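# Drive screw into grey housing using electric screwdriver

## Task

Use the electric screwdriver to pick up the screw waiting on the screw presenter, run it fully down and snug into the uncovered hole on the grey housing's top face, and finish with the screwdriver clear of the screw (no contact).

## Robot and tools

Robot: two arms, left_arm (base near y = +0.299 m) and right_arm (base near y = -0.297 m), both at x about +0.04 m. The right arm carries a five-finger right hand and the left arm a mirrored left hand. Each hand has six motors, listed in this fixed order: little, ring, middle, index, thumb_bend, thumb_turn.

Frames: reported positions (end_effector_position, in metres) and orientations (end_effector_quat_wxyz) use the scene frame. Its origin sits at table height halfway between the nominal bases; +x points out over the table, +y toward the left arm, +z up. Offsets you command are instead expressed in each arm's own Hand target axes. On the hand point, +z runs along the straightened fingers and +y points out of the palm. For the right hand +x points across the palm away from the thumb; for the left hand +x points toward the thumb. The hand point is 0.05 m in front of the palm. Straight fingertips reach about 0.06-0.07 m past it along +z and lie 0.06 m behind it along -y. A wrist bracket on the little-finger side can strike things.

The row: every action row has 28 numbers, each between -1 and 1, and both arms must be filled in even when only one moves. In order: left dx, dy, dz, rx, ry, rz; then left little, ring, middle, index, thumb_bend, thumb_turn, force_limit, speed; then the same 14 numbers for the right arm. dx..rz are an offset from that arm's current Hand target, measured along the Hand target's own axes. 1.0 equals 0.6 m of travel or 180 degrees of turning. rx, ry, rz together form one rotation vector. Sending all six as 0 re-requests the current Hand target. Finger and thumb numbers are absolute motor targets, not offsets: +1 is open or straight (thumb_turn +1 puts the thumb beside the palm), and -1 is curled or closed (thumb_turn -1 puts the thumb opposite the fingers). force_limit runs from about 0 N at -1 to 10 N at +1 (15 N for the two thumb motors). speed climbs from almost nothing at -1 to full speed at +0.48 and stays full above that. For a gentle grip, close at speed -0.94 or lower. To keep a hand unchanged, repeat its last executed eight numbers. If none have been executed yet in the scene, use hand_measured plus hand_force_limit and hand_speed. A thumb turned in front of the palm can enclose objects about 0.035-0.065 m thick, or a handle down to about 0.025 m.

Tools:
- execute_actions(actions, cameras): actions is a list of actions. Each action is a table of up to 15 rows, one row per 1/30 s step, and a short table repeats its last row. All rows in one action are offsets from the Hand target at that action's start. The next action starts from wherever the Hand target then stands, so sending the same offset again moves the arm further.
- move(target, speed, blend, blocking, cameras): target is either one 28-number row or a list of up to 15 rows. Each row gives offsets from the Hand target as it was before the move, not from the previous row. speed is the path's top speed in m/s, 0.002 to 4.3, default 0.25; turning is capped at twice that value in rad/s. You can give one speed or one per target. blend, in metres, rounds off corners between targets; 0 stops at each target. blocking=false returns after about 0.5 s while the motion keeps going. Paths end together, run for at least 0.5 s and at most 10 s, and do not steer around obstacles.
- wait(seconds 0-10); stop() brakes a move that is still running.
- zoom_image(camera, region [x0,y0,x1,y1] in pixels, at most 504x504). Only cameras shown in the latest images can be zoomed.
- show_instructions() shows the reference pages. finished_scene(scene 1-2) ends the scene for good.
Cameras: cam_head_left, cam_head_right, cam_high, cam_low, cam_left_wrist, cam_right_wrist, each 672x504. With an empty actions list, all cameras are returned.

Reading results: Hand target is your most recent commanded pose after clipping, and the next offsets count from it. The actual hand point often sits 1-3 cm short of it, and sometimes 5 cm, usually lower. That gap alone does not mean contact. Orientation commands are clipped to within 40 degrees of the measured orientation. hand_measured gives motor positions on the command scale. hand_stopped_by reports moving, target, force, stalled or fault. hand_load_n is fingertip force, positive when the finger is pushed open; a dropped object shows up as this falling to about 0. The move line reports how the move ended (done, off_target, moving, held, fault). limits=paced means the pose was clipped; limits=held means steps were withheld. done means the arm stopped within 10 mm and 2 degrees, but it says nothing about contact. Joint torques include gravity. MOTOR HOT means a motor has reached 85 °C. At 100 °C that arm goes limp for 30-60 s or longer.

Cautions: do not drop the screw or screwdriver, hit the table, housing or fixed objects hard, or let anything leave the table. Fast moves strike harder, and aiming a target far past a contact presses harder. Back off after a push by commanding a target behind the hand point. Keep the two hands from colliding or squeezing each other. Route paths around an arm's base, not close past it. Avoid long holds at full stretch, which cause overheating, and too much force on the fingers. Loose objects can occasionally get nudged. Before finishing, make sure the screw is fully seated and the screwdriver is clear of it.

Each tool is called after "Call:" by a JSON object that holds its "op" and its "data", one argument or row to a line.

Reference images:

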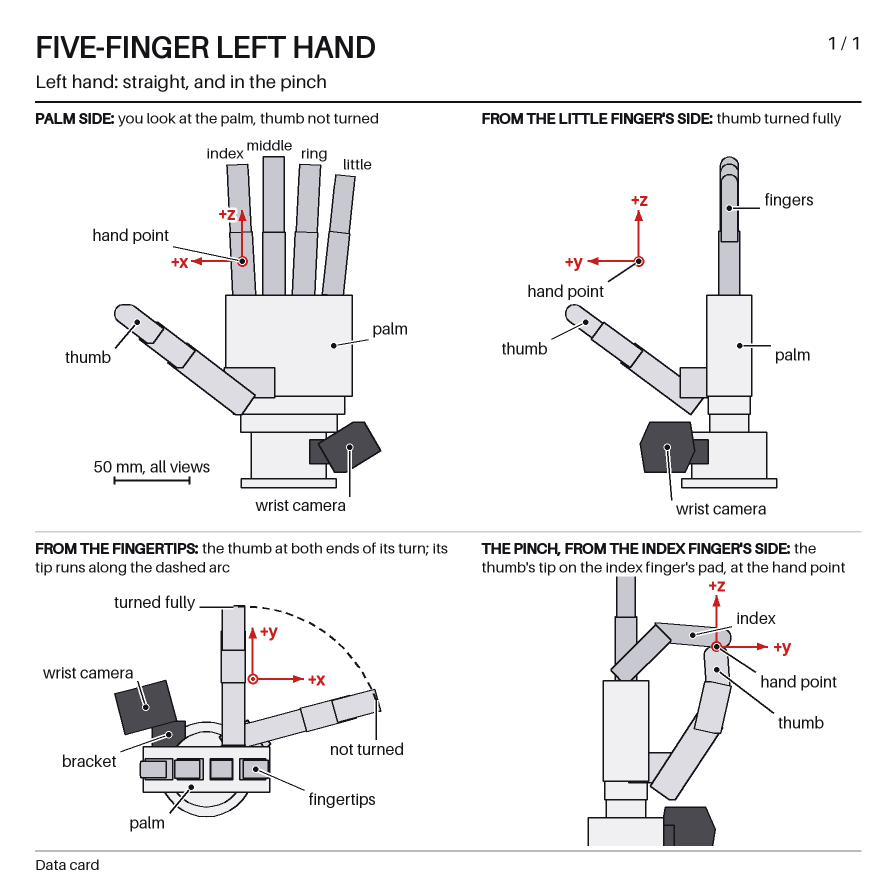

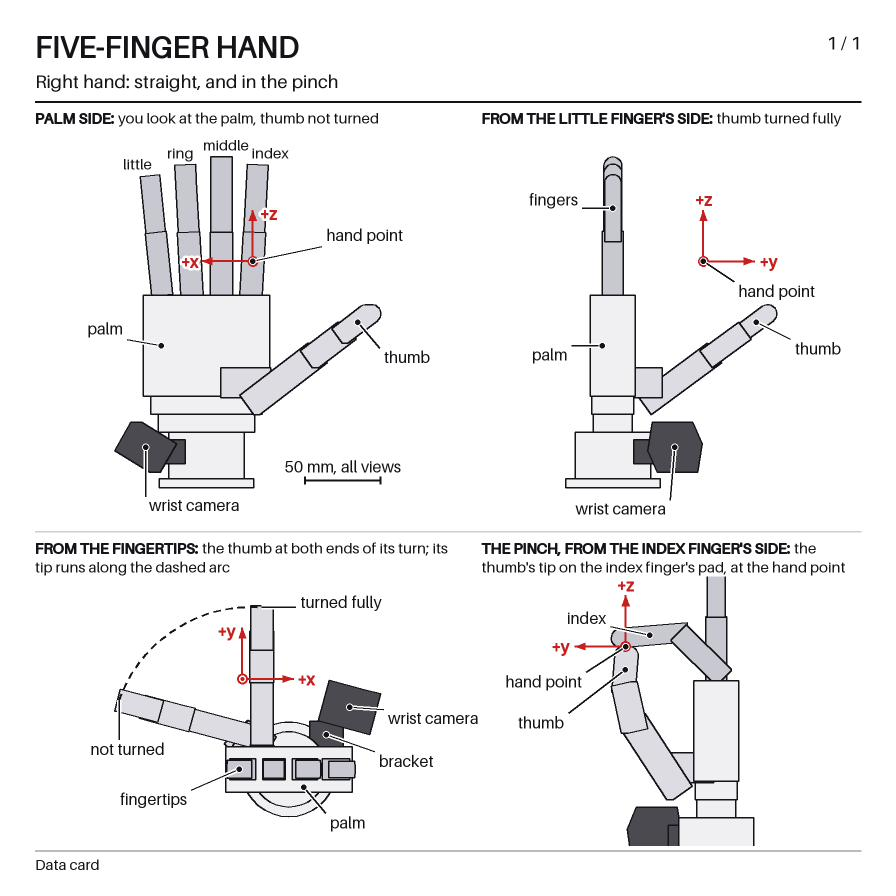

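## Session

Call:
{"op": "execute_actions", "data": {
  "actions": []
}}

Call:
{"op": "zoom_image", "data": {
  "camera": "cam_head_left",
  "region": [380, 150, 672, 400]
}}

Scene clock: 0.00 s.
left_arm: end_effector_position=(+0.2478, +0.1210, +0.1352) hand_measured=(+1.000, +1.000, +1.000, +1.000, +1.000, +1.000) hand_load_n=(+0.0, +0.0, +0.0, +0.0, +0.0, +0.0) hand_stopped_by=(target, target, target, target, target, target) hand_force_limit=0.00 hand_speed=-0.80 end_effector_quat_wxyz=(-0.108, -0.163, +0.899, -0.392) | right_arm: end_effector_position=(+0.6345, -0.4843, +0.2476) hand_measured=(+1.000, +1.000, +1.000, +1.000, +1.000, +1.000) hand_load_n=(+0.0, +0.0, +0.0, +0.0, +0.0, +0.0) hand_stopped_by=(target, target, target, target, target, target) hand_force_limit=0.00 hand_speed=-0.80 end_effector_quat_wxyz=(+0.150, +0.149, +0.901, -0.378)
Joint positions: left_arm=[-0.246 1.085 0.742 -1.062 0.824 0.898] | right_arm=[-0.146 1.622 1.537 -1.101 0.765 1.584]
Joint velocities: within noise
Joint torques (N m): no reading
Heat: left arm: hottest shoulder 32 °C; right arm: hottest elbow 31 °C.
Hand target: left_arm +0.2581, +0.1177, +0.1460; -0.094, -0.157, +0.898, -0.400 | right_arm +0.6433, -0.4865, +0.2702; +0.173, +0.159, +0.895, -0.380

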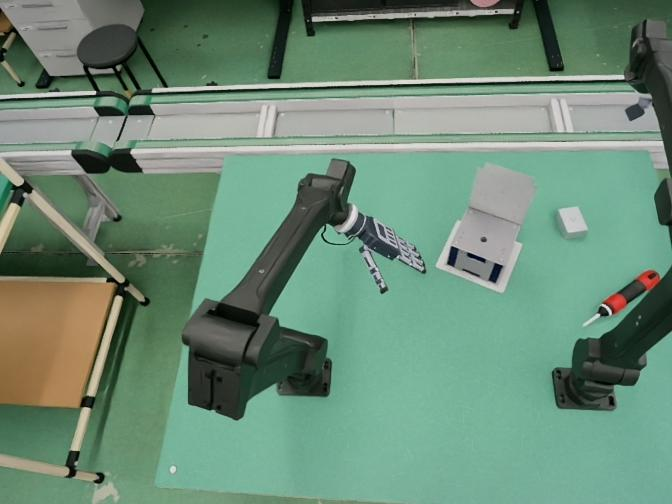

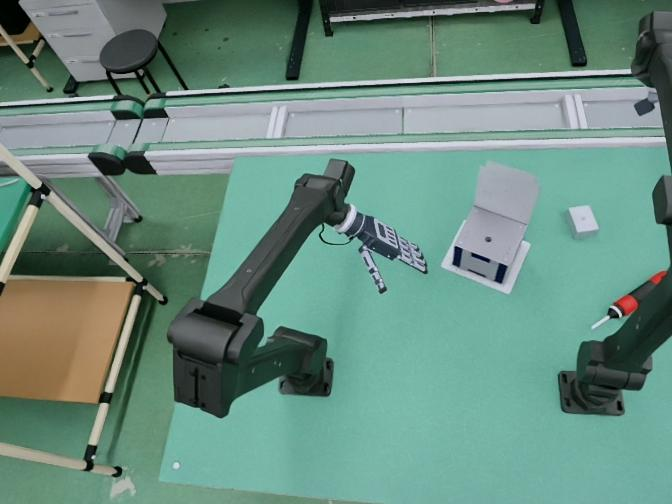

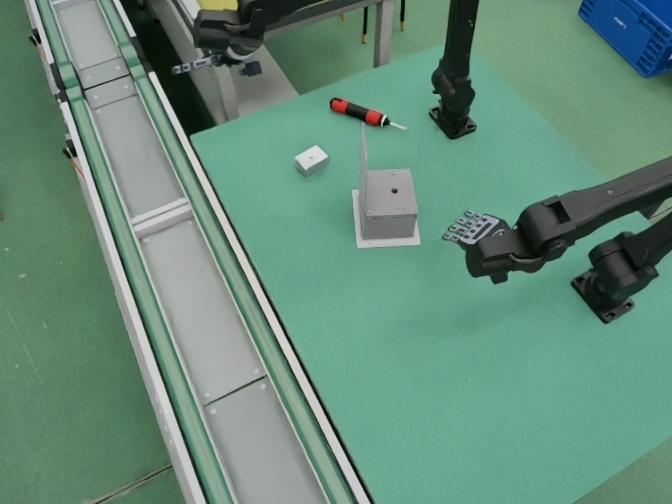

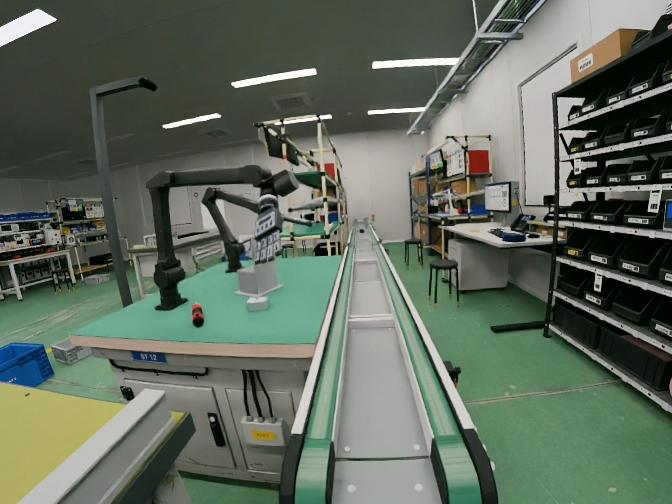

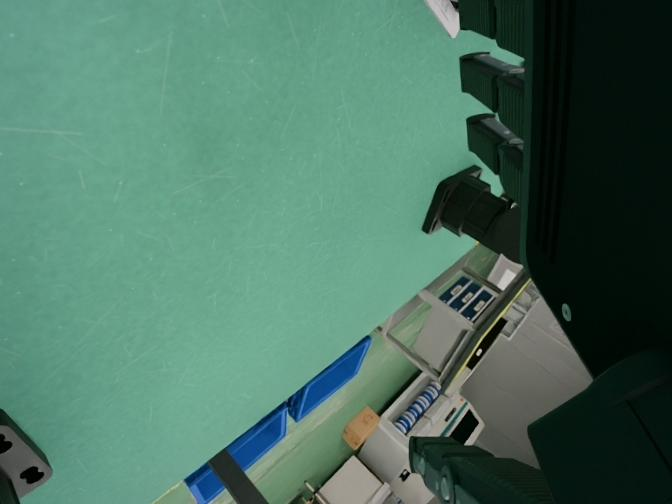

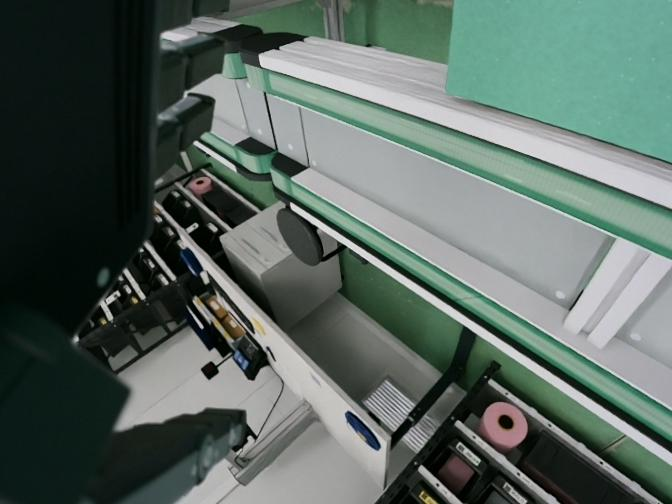

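Scaled by 1.726.

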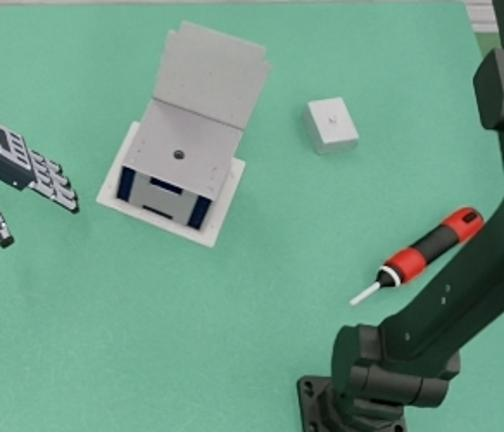

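Call:
{"op": "move", "data": {
  "target": [0,0,0,0,0,0,1,1,1,1,1,1,0,0.3, 0.1787,-0.1215,-0.155,-0.2643,-0.0644,-0.3954,1,1,1,1,1,-1,0,0.3],
  "speed": 0.5,
  "cameras": ["cam_head_left"]
}}

Scene clock: 35.57 s.
left_arm: end_effector_position=(+0.2478, +0.1210, +0.1352) hand_measured=(+1.000, +1.000, +1.000, +1.000, +1.000, +1.000) hand_load_n=(+0.0, +0.0, -0.5, -0.5, +0.0, +0.0) hand_stopped_by=(target, target, target, target, target, target) hand_force_limit=0.00 hand_speed=0.30 end_effector_quat_wxyz=(-0.108, -0.163, +0.899, -0.392) | right_arm: end_effector_position=(+0.4942, -0.4399, +0.3124) hand_measured=(+1.000, +1.000, +1.000, +1.000, +1.000, -1.000) hand_load_n=(+0.0, +0.0, +0.0, +0.0, +0.0, +0.0) hand_stopped_by=(target, target, target, target, target, target) hand_force_limit=0.00 hand_speed=0.30 end_effector_quat_wxyz=(+0.040, -0.489, +0.871, -0.037)
Joint positions: left_arm=[-0.246 1.085 0.742 -1.062 0.824 0.898] | right_arm=[-0.383 1.667 1.886 -1.684 -0.017 0.153]
Joint torques (N m): left_arm=[0.03 -5.95 9.57 0.31 0.57 -0.11] | right_arm=[-1.26 -14.97 10.47 0.18 -0.09 -0.04]
Heat: left arm: hottest shoulder 32 °C; right arm: hottest elbow 35 °C.
Hand target: left_arm +0.2581, +0.1177, +0.1460; -0.094, -0.157, +0.898, -0.400 | right_arm +0.5001, -0.4499, +0.3302; +0.054, -0.489, +0.869, -0.051
Off the commanded pose: left_arm 0.015 m, 2 deg | right_arm 0.021 m, 2 deg.
move: off_target (left_arm, right_arm)
Images, in order (width x height): cam_head_left 672x504.

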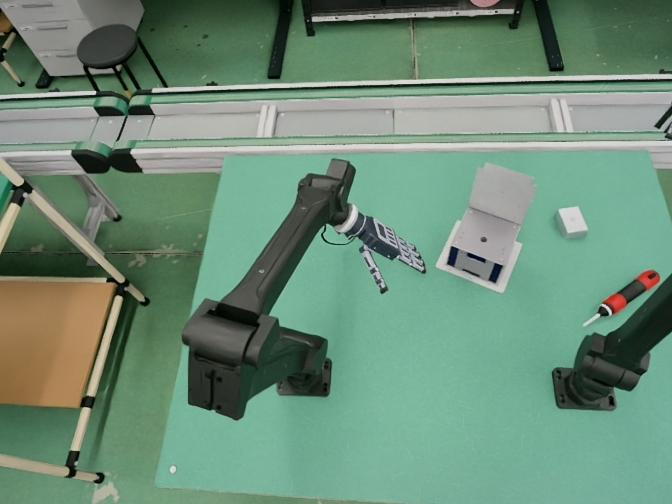

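Call:
{"op": "move", "data": {
  "target": [0,0,0,0,0,0,1,1,1,1,1,1,0,0.3, 0.1808,0.4042,0.1195,0.1975,-0.1703,-0.3309,1,1,1,1,1,-1,0,0.3],
  "speed": 0.4,
  "cameras": ["cam_head_left","cam_high","cam_right_wrist"]
}}

Scene clock: 40.60 s.
left_arm: end_effector_position=(+0.2478, +0.1210, +0.1352) hand_measured=(+1.000, +1.000, +1.000, +1.000, +1.000, +1.000) hand_load_n=(+0.0, +0.0, +0.0, +0.0, +0.0, +0.0) hand_stopped_by=(target, target, target, target, target, target) hand_force_limit=0.00 hand_speed=0.30 end_effector_quat_wxyz=(-0.108, -0.163, +0.899, -0.392) | right_arm: end_effector_position=(+0.2482, -0.4117, +0.2115) hand_measured=(+1.000, +1.000, +1.000, +1.000, +1.000, -1.000) hand_load_n=(+0.0, +0.0, +0.0, +0.0, +0.0, +0.0) hand_stopped_by=(target, target, target, target, target, target) hand_force_limit=0.00 hand_speed=0.30 end_effector_quat_wxyz=(-0.377, +0.804, -0.423, +0.182)
Joint positions: left_arm=[-0.246 1.085 0.742 -1.062 0.824 0.898] | right_arm=[-0.966 0.99 0.917 -1.549 -0.862 -1.604]
Joint torques (N m): left_arm=[-0.15 -5.77 9.47 0.47 0.54 -0.09] | right_arm=[-1.85 -2.96 8.06 -0.05 -0.73 -0.04]
Heat: left arm: hottest shoulder 32 °C; right arm: hottest elbow 35 °C.
Hand target: left_arm +0.2581, +0.1177, +0.1460; -0.094, -0.157, +0.898, -0.400 | right_arm +0.2498, -0.4198, +0.2200; -0.375, +0.802, -0.422, +0.196
Off the commanded pose: left_arm 0.015 m, 2 deg | right_arm 0.012 m, 2 deg.
move: off_target (left_arm, right_arm)
Images, in order (width x height): cam_head_left 672x504, cam_high 672x504, cam_right_wrist 672x504.

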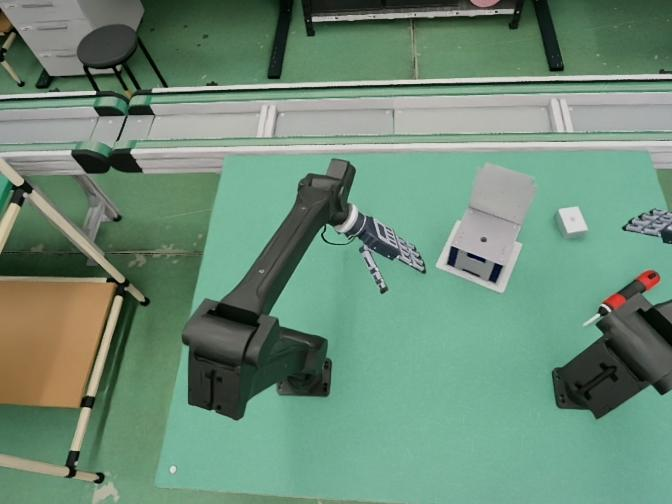

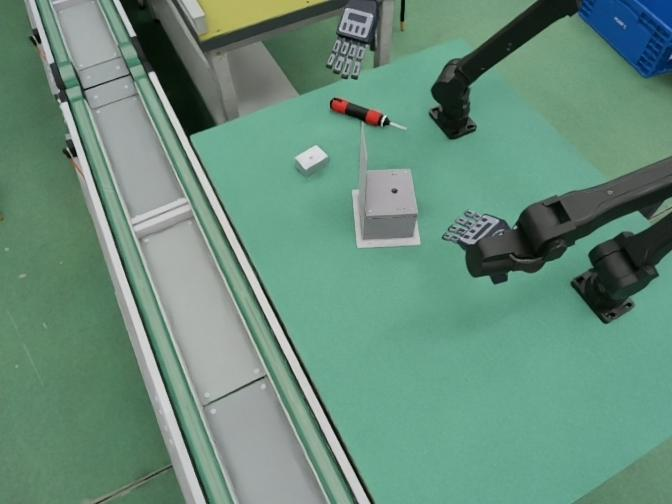

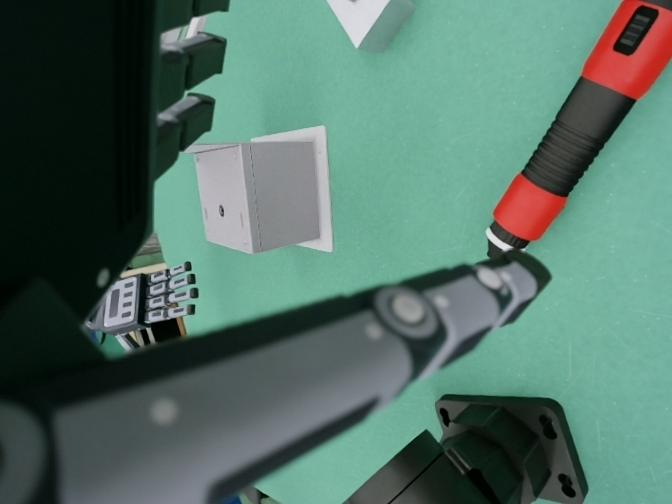

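Call:
{"op": "move", "data": {
  "target": [0,0,0,0,0,0,1,1,1,1,1,1,0,0.3, 0.006,0.1977,0.1662,0,0,0,1,1,1,1,1,-1,0,0.3],
  "speed": 0.2,
  "cameras": ["cam_head_left","cam_high","cam_right_wrist"]
}}

Call:
{"op": "zoom_image", "data": {
  "camera": "cam_high",
  "region": [280, 50, 440, 170]
}}

Scene clock: 48.07 s.
left_arm: end_effector_position=(+0.2478, +0.1210, +0.1352) hand_measured=(+1.000, +1.000, +1.000, +1.000, +1.000, +1.000) hand_load_n=(+0.0, +0.0, +0.0, +0.0, +0.0, +0.0) hand_stopped_by=(target, target, target, target, target, target) hand_force_limit=0.00 hand_speed=0.30 end_effector_quat_wxyz=(-0.108, -0.163, +0.899, -0.392) | right_arm: end_effector_position=(+0.2482, -0.4146, +0.0642) hand_measured=(+1.000, +1.000, +1.000, +1.000, +1.000, -1.000) hand_load_n=(+0.0, +0.0, +0.0, -0.5, +0.0, +0.0) hand_stopped_by=(target, target, target, target, target, target) hand_force_limit=0.00 hand_speed=0.30 end_effector_quat_wxyz=(-0.378, +0.804, -0.422, +0.182)
Joint positions: left_arm=[-0.246 1.085 0.742 -1.062 0.824 0.898] | right_arm=[-0.974 1.142 0.609 -1.099 -0.864 -1.619]
Joint torques (N m): left_arm=[0.15 -5.71 9.51 0.25 0.54 -0.11] | right_arm=[-0.97 -3.84 5.87 1.05 -0.68 0.08]
Heat: left arm: hottest elbow 33 °C; right arm: hottest elbow 35 °C.
Hand target: left_arm +0.2581, +0.1177, +0.1460; -0.094, -0.157, +0.898, -0.400 | right_arm +0.2518, -0.4225, +0.0651; -0.375, +0.802, -0.422, +0.196
Off the commanded pose: left_arm 0.015 m, 2 deg | right_arm 0.009 m, 2 deg.
move: off_target (left_arm)
Images, in order (width x height): cam_head_left 672x504, cam_high 672x504, cam_right_wrist 672x504.

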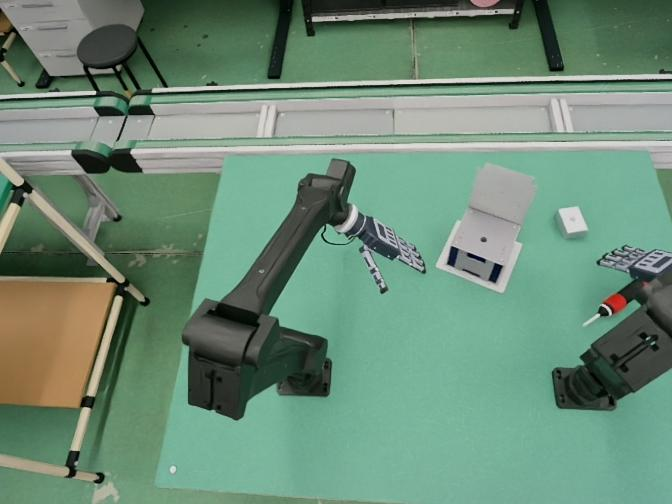

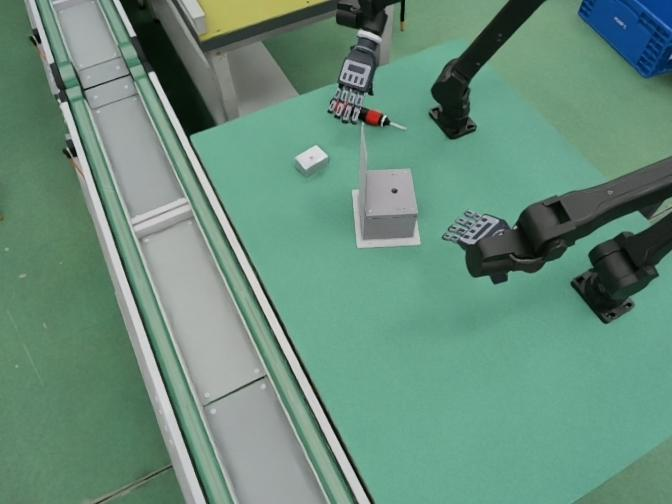

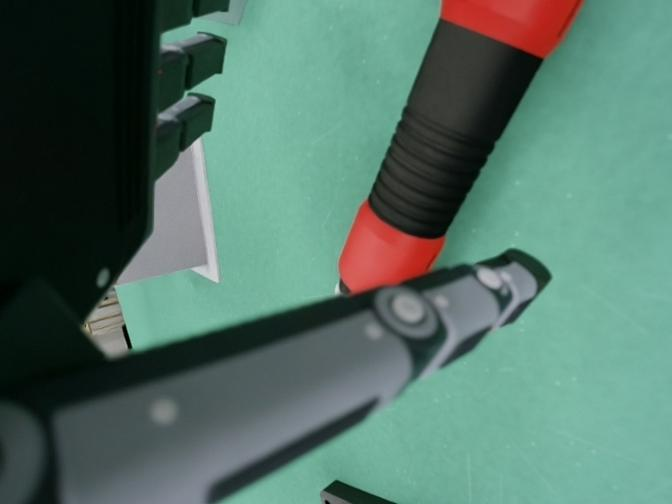

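Scaled by 3.150.

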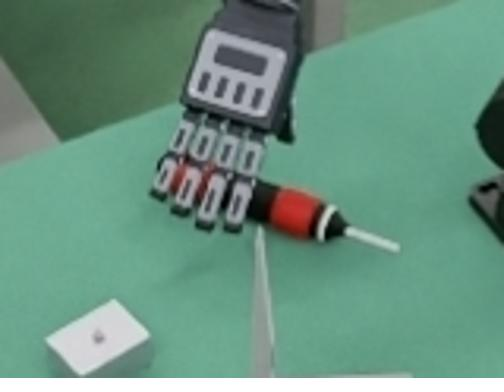

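Call:
{"op": "move", "data": {
  "target": [0,0,0,0,0,0,1,1,1,1,1,1,0,0.3, 0,0.0382,0.0452,0,0,0,1,1,1,1,1,-1,0,0.3],
  "speed": 0.1,
  "cameras": ["cam_high","cam_right_wrist"]
}}

Call:
{"op": "zoom_image", "data": {
  "camera": "cam_high",
  "region": [300, 70, 420, 160]
}}

Scene clock: 52.37 s.
left_arm: end_effector_position=(+0.2478, +0.1210, +0.1352) hand_measured=(+1.000, +1.000, +1.000, +1.000, +1.000, +1.000) hand_load_n=(+0.0, +0.0, +0.0, +0.0, +0.0, -0.5) hand_stopped_by=(target, target, target, target, target, target) hand_force_limit=0.00 hand_speed=0.30 end_effector_quat_wxyz=(-0.108, -0.163, +0.899, -0.392) | right_arm: end_effector_position=(+0.2505, -0.4174, +0.0290) hand_measured=(+1.000, +1.000, +1.000, +1.000, +1.000, -1.000) hand_load_n=(+0.0, +0.0, +0.0, +0.0, +0.0, +0.0) hand_stopped_by=(target, target, target, target, target, target) hand_force_limit=0.00 hand_speed=0.30 end_effector_quat_wxyz=(-0.373, +0.803, -0.425, +0.190)
Joint positions: left_arm=[-0.246 1.085 0.742 -1.062 0.824 0.898] | right_arm=[-0.974 1.209 0.549 -0.944 -0.864 -1.599]
Joint torques (N m): left_arm=[0.21 -5.77 9.46 0.35 0.57 -0.09] | right_arm=[1.03 -4.37 5.37 1.09 -0.7 0.12]
Heat: left arm: hottest elbow 33 °C; right arm: hottest elbow 35 °C.
Hand target: left_arm +0.2581, +0.1177, +0.1460; -0.094, -0.157, +0.898, -0.400 | right_arm +0.2567, -0.4190, +0.0301; -0.375, +0.802, -0.422, +0.196
Off the commanded pose: left_arm 0.015 m, 2 deg | right_arm 0.007 m, 1 deg.
move: off_target (left_arm)
Images, in order (width x height): cam_high 672x504, cam_right_wrist 672x504.

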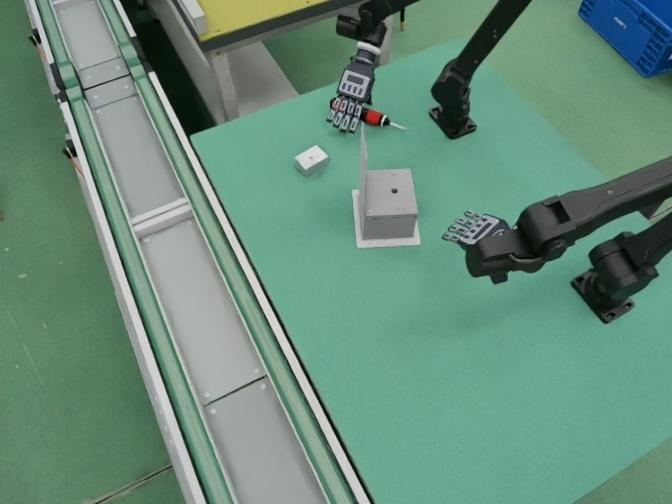

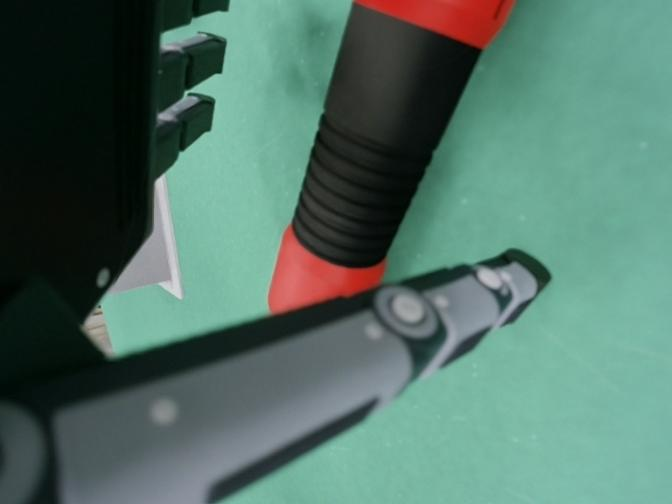

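Scaled by 4.200.

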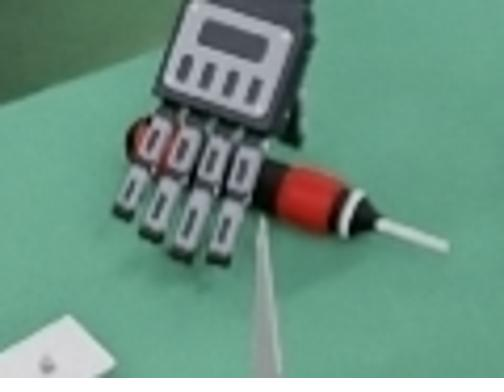

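Call:
{"op": "move", "data": {
  "target": [
    [0,0,0,0,0,0,1,1,1,1,1,1,0,0.3, 0,0,0,0,0,0,0.25,0.25,0.25,0.25,0.35,-1,-0.4,-0.7],
    [0,0,0,0,0,0,1,1,1,1,1,1,0,0.3, 0,0,0,0,0,0,-0.1,-0.1,-0.1,-0.1,0.1,-1,-0.2,-0.8]
  ],
  "speed": 0.1,
  "cameras": ["cam_high","cam_right_wrist"]
}}

Call:
{"op": "zoom_image", "data": {
  "camera": "cam_high",
  "region": [300, 70, 420, 160]
}}

Scene clock: 58.80 s.
left_arm: end_effector_position=(+0.2478, +0.1210, +0.1352) hand_measured=(+1.000, +1.000, +1.000, +1.000, +1.000, +1.000) hand_load_n=(+0.0, +0.0, +0.0, +0.0, +0.0, +0.0) hand_stopped_by=(target, target, target, target, target, target) hand_force_limit=0.00 hand_speed=0.30 end_effector_quat_wxyz=(-0.108, -0.163, +0.899, -0.392) | right_arm: end_effector_position=(+0.2521, -0.4162, +0.0301) hand_measured=(+0.142, +0.124, +0.126, +0.142, +0.304, -1.000) hand_load_n=(+0.5, +5.5, +9.5, +3.0, +14.5, +4.5) hand_stopped_by=(force, force, force, force, force, target) hand_force_limit=-0.20 hand_speed=-0.80 end_effector_quat_wxyz=(-0.377, +0.800, -0.425, +0.191)
Joint positions: left_arm=[-0.246 1.085 0.742 -1.062 0.824 0.898] | right_arm=[-0.972 1.209 0.549 -0.943 -0.873 -1.593]
Joint torques (N m): left_arm=[0.09 -6.01 9.5 0.39 0.55 -0.11] | right_arm=[1.03 -4.37 5.38 1.05 -0.41 0.11]
Heat: left arm: hottest elbow 33 °C; right arm: hottest elbow 34 °C.
Hand target: left_arm +0.2581, +0.1177, +0.1460; -0.094, -0.157, +0.898, -0.400 | right_arm +0.2567, -0.4190, +0.0301; -0.375, +0.802, -0.422, +0.196
Off the commanded pose: left_arm 0.015 m, 2 deg | right_arm 0.005 m, 1 deg.
move: off_target (left_arm)
Images, in order (width x height): cam_high 672x504, cam_right_wrist 672x504.

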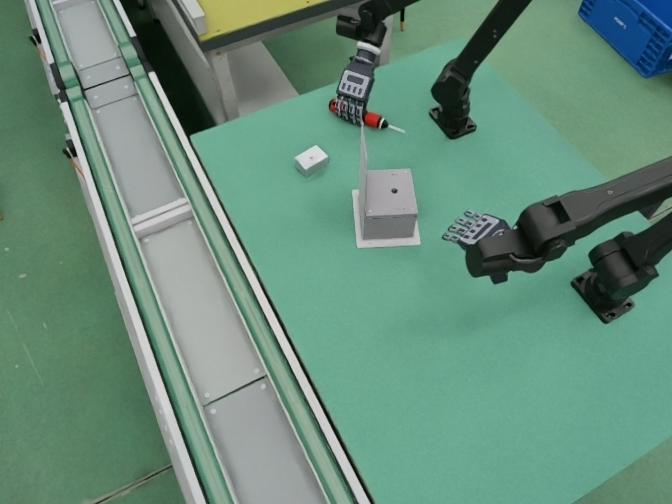

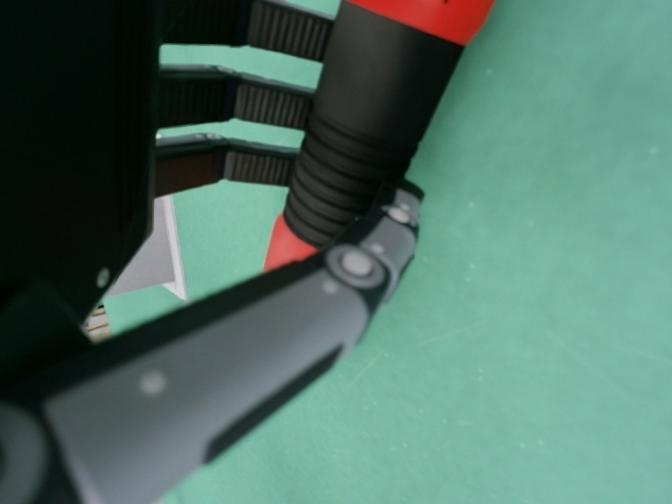

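Scaled by 4.200.

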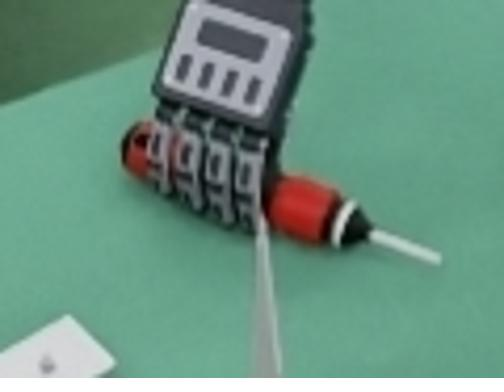

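Call:
{"op": "move", "data": {
  "target": [
    [0,0,0,0,0,0,1,1,1,1,1,1,0,0.3, 0,0,0,0,0,0,-0.2,-0.2,-0.2,-0.2,0.05,-1,0.2,-0.85],
    [-0.1798,-0.2693,-0.137,0,-0.025,-0.3836,1,1,1,1,1,1,0,0.3, 0,-0.255,-0.2143,0,0,0,-0.2,-0.2,-0.2,-0.2,0.05,-1,0.2,-0.85]
  ],
  "speed": 0.2,
  "cameras": ["cam_high","cam_right_wrist","cam_head_left"]
}}

Call:
{"op": "zoom_image", "data": {
  "camera": "cam_high",
  "region": [300, 0, 420, 130]
}}

Scene clock: 73.87 s.
left_arm: end_effector_position=(+0.4014, +0.0945, +0.2672) hand_measured=(+1.000, +1.000, +1.000, +1.000, +1.000, +1.000) hand_load_n=(+0.0, +0.0, +0.0, +0.0, -0.5, -0.5) hand_stopped_by=(target, target, target, target, target, target) hand_force_limit=0.00 hand_speed=0.30 end_effector_quat_wxyz=(+0.282, +0.647, -0.660, +0.259) | right_arm: end_effector_position=(+0.2461, -0.4102, +0.2006) hand_measured=(+0.104, +0.112, +0.124, +0.132, +0.304, -1.000) hand_load_n=(+7.0, +3.0, +3.5, +7.0, +18.5, +8.5) hand_stopped_by=(force, force, force, force, force, target) hand_force_limit=0.20 hand_speed=-0.85 end_effector_quat_wxyz=(-0.386, +0.796, -0.435, +0.168)
Joint positions: left_arm=[-0.114 1.457 1.302 -1.356 0.784 -0.114] | right_arm=[-0.974 1.012 0.895 -1.543 -0.865 -1.596]
Joint torques (N m): left_arm=[0.97 -10.64 11.88 -0.36 0.34 -0.17] | right_arm=[0.67 -5.25 11.21 -0.18 -0.64 0.11]
Heat: left arm: hottest elbow 34 °C; right arm: hottest elbow 34 °C.
Hand target: left_arm +0.4199, +0.0996, +0.2801; +0.271, +0.653, -0.654, +0.271 | right_arm +0.2568, -0.4194, +0.2299; -0.375, +0.802, -0.422, +0.196
Off the commanded pose: left_arm 0.023 m, 2 deg | right_arm 0.033 m, 4 deg.
move: off_target (left_arm, right_arm)
Images, in order (width x height): cam_head_left 672x504, cam_high 672x504, cam_right_wrist 672x504.

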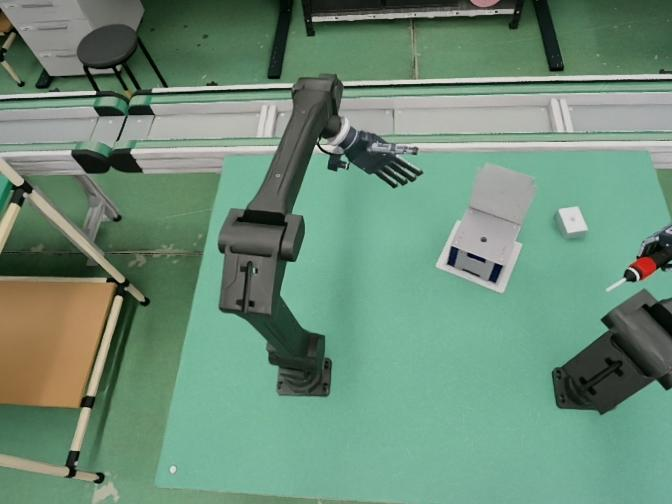

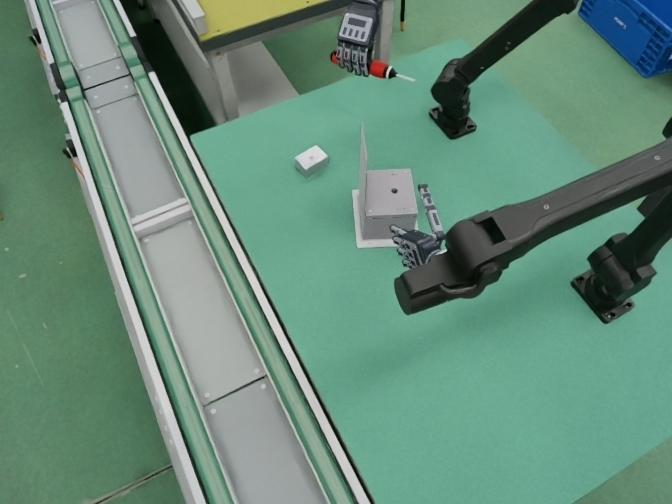

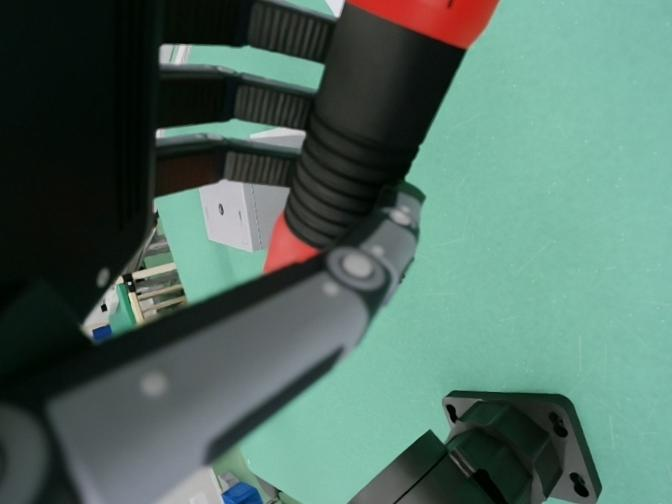

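Scaled by 3.877.

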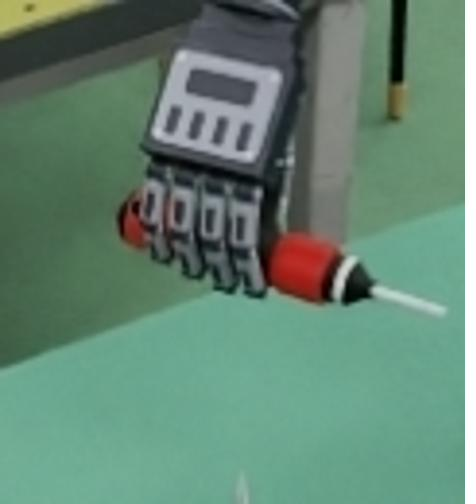

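Call:
{"op": "move", "data": {
  "target": [
    [0.0825,-0.0967,0.1532,0,0,0,1,1,1,1,1,1,0,0.3, -0.0028,-0.2243,0.0338,0.0888,0.2495,-0.4365,-0.2,-0.2,-0.2,-0.2,0.05,-1,0.2,-0.85],
    [0.1102,-0.0967,0.4052,0,0,0,1,1,1,1,1,1,0,0.3, 0.0243,-0.2585,0.1523,0.0888,0.2495,-0.4365,-0.2,-0.2,-0.2,-0.2,0.05,-1,0.2,-0.85]
  ],
  "speed": 0.2,
  "cameras": ["cam_high","cam_left_wrist","cam_head_left","cam_head_right"]
}}

Call:
{"op": "zoom_image", "data": {
  "camera": "cam_high",
  "region": [260, 40, 400, 200]
}}

Scene clock: 82.33 s.
left_arm: end_effector_position=(+0.4708, -0.1119, +0.1550) hand_measured=(+1.000, +1.000, +1.000, +1.000, +1.000, +1.000) hand_load_n=(+0.0, +0.0, +0.0, +0.0, +0.0, +0.0) hand_stopped_by=(target, target, target, target, target, target) hand_force_limit=0.00 hand_speed=0.30 end_effector_quat_wxyz=(+0.272, +0.654, -0.655, +0.263) | right_arm: end_effector_position=(+0.3986, -0.3408, +0.2514) hand_measured=(+0.104, +0.112, +0.124, +0.132, +0.304, -1.000) hand_load_n=(+6.5, +3.0, +4.0, +7.5, +18.0, +9.0) hand_stopped_by=(force, force, force, force, force, target) hand_force_limit=0.20 hand_speed=-0.85 end_effector_quat_wxyz=(-0.108, +0.735, +0.060, +0.667)
Joint positions: left_arm=[-0.48 1.787 1.394 -0.767 0.678 -0.622] | right_arm=[-0.193 0.441 0.329 0.014 -0.445 -1.533]
Joint torques (N m): left_arm=[-0.97 -16.38 8.72 1.32 0.28 -0.19] | right_arm=[1.32 1.26 9.42 4.25 0.1 -0.28]
Heat: left arm: hottest elbow 35 °C; right arm: hottest elbow 35 °C.
Hand target: left_arm +0.4777, -0.1191, +0.1550; +0.271, +0.653, -0.654, +0.271 | right_arm +0.4048, -0.3352, +0.2900; -0.092, +0.701, +0.093, +0.701
Off the commanded pose: left_arm 0.010 m, 1 deg | right_arm 0.040 m, 7 deg.
move: off_target (right_arm)
Images, in order (width x height): cam_head_left 672x504, cam_head_right 672x504, cam_high 672x504, cam_left_wrist 672x504.

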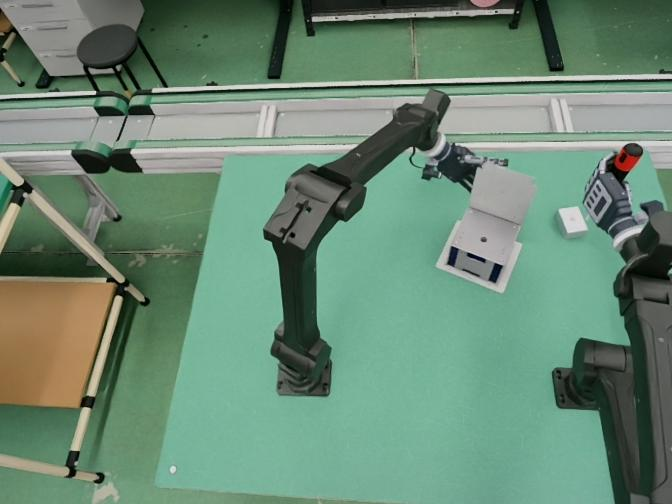

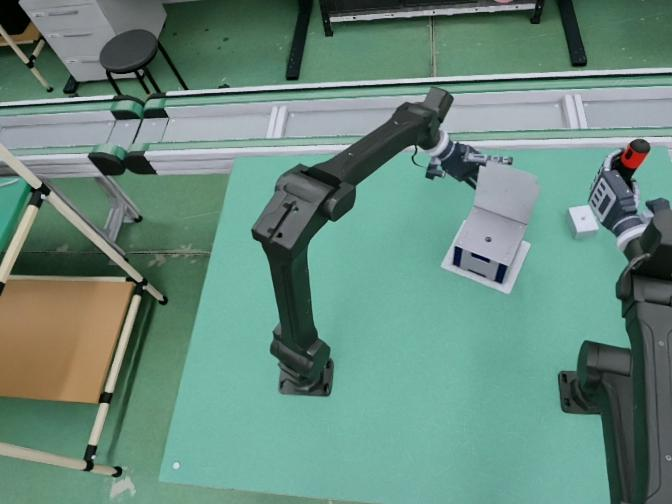

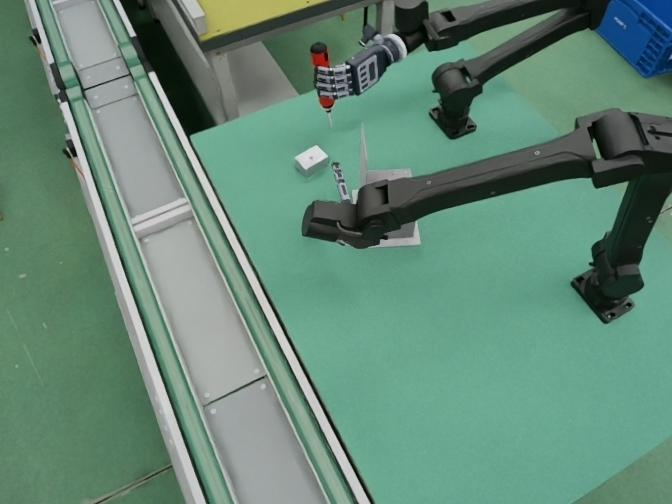

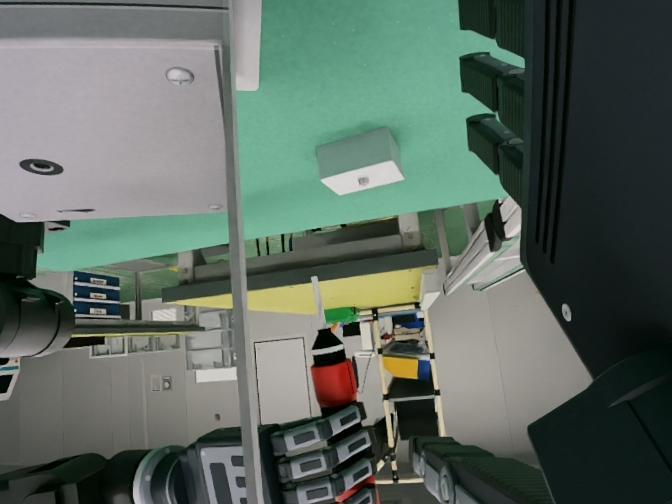

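Scaled by 3.150.

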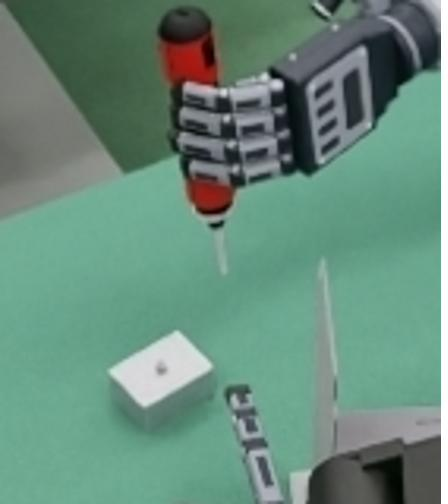

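Call:
{"op": "zoom_image", "data": {
  "camera": "cam_left_wrist",
  "region": [10, 145, 70, 190]
}}

Call:
{"op": "zoom_image", "data": {
  "camera": "cam_left_wrist",
  "region": [290, 120, 430, 300]
}}

Call:
{"op": "zoom_image", "data": {
  "camera": "cam_left_wrist",
  "region": [250, 250, 450, 504]
}}

Scaled by 8.400.

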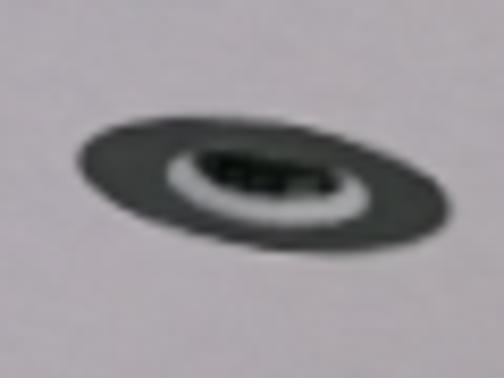

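Scaled by 2.800.

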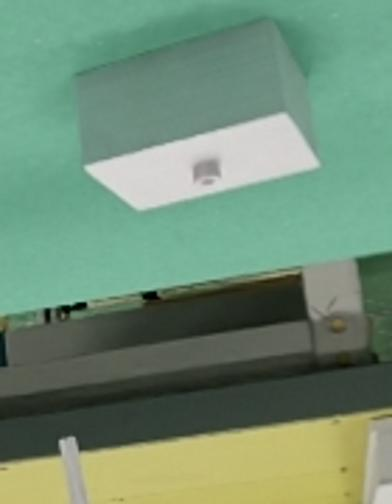

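Scaled by 1.984.

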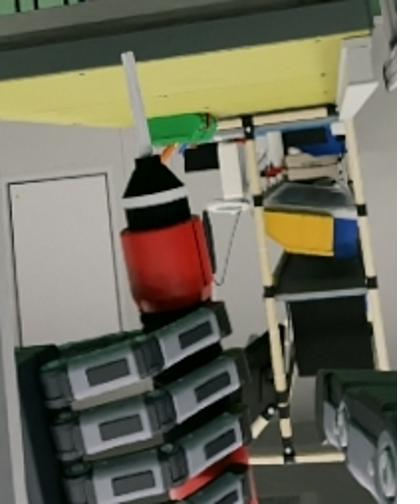

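Call:
{"op": "move", "data": {
  "target": [
    [0,0,0,0,0,0,1,1,1,1,1,1,0,0.3, 0.0167,-0.0043,0.0737,0,0.0537,-0.0144,-0.2,-0.2,-0.2,-0.2,0.05,-1,0.2,-0.85],
    [0,0,0,0,0,0,1,1,1,1,1,1,0,0.3, -0.0167,-0.0285,0.0802,0,0.0537,-0.0144,-0.2,-0.2,-0.2,-0.2,0.05,-1,0.2,-0.85],
    [0,0,0,0,0,0,1,1,1,1,1,1,0,0.3, -0.0417,-0.0285,0.0802,0,0.0537,-0.0144,-0.2,-0.2,-0.2,-0.2,0.05,-1,0.2,-0.85]
  ],
  "speed": 0.15,
  "cameras": ["cam_high","cam_left_wrist","cam_head_left","cam_head_right"]
}}

Call:
{"op": "zoom_image", "data": {
  "camera": "cam_high",
  "region": [260, 40, 400, 200]
}}

Call:
{"op": "zoom_image", "data": {
  "camera": "cam_left_wrist",
  "region": [290, 120, 430, 300]
}}

Scene clock: 93.67 s.
left_arm: end_effector_position=(+0.4708, -0.1119, +0.1550) hand_measured=(+1.000, +1.000, +1.000, +1.000, +1.000, +1.000) hand_load_n=(+0.0, +0.0, +0.0, +0.0, +0.0, +0.0) hand_stopped_by=(target, target, target, target, target, target) hand_force_limit=0.00 hand_speed=0.30 end_effector_quat_wxyz=(+0.272, +0.654, -0.655, +0.263) | right_arm: end_effector_position=(+0.4434, -0.3083, +0.2269) hand_measured=(+0.104, +0.112, +0.124, +0.132, +0.304, -1.000) hand_load_n=(+6.5, +3.0, +3.5, +7.5, +18.0, +9.0) hand_stopped_by=(force, force, force, force, force, target) hand_force_limit=0.20 hand_speed=-0.85 end_effector_quat_wxyz=(-0.100, +0.676, +0.082, +0.726)
Joint positions: left_arm=[-0.48 1.787 1.394 -0.767 0.678 -0.622] | right_arm=[-0.003 0.786 0.211 0.651 -0.272 -1.535]
Joint torques (N m): left_arm=[-0.67 -16.44 8.75 1.35 0.27 -0.19] | right_arm=[1.03 -1.44 8.23 4.27 0.13 -0.27]
Heat: left arm: hottest elbow 35 °C; right arm: hottest elbow 35 °C.
Hand target: left_arm +0.4777, -0.1191, +0.1550; +0.271, +0.653, -0.654, +0.271 | right_arm +0.4469, -0.3062, +0.2649; -0.084, +0.638, +0.100, +0.759
Off the commanded pose: left_arm 0.010 m, 1 deg | right_arm 0.038 m, 6 deg.
move: off_target (right_arm)
Images, in order (width x height): cam_head_left 672x504, cam_head_right 672x504, cam_high 672x504, cam_left_wrist 672x504.

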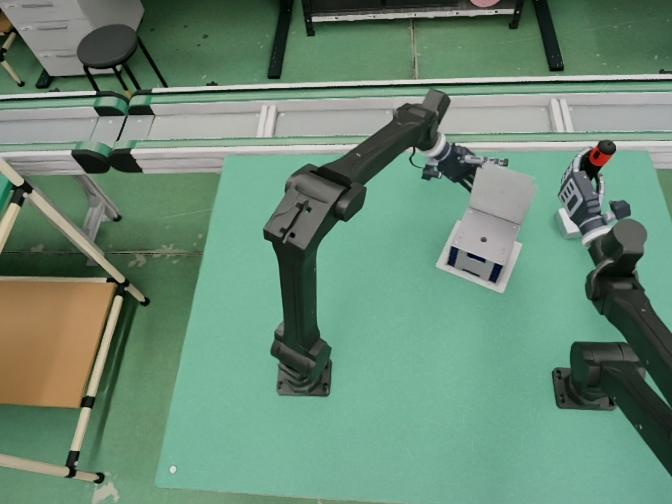

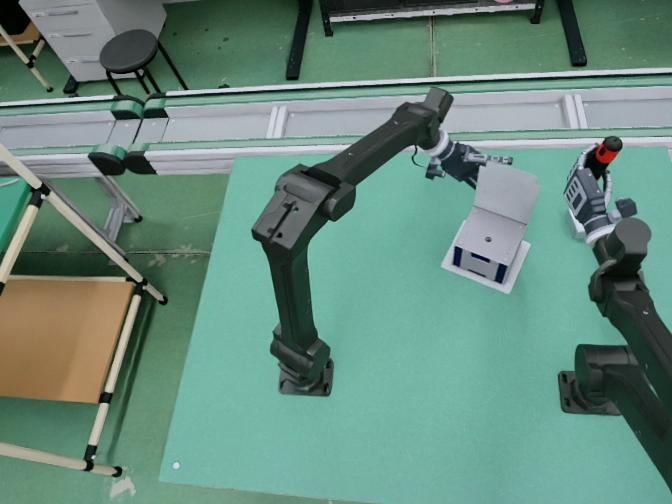

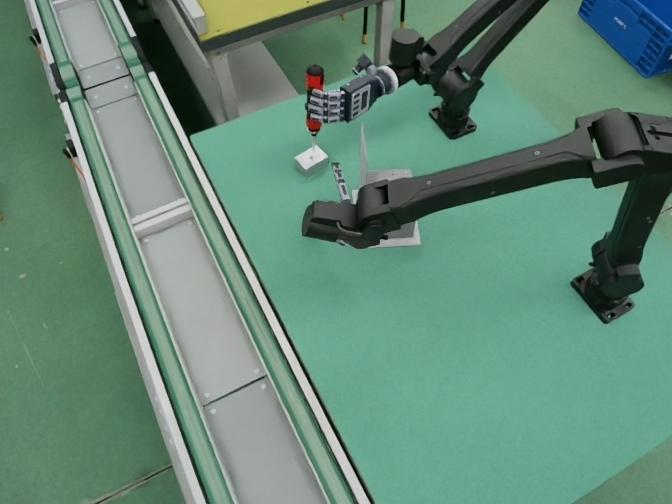

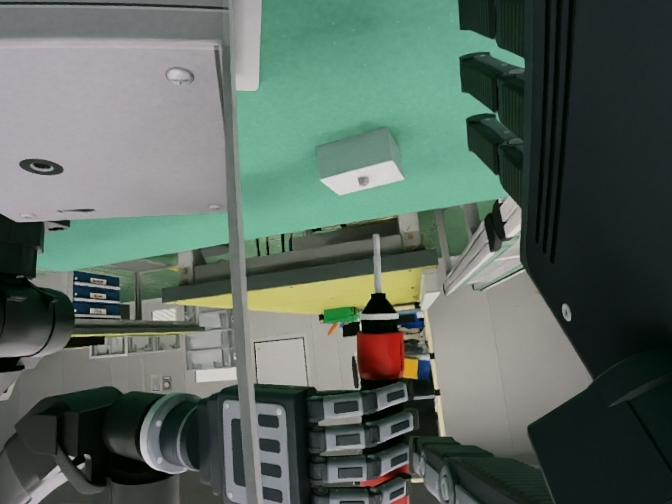

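Scaled by 3.150.

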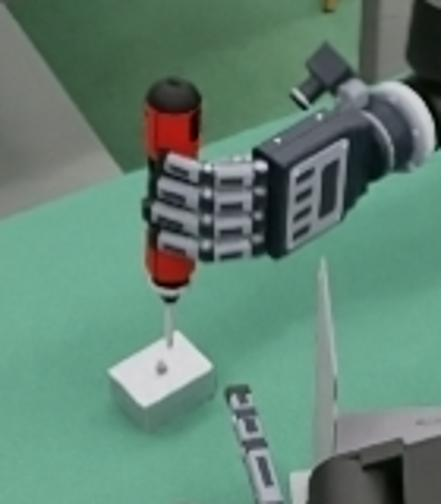

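Scaled by 2.800.

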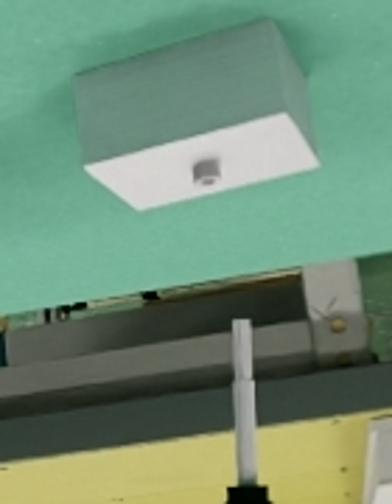

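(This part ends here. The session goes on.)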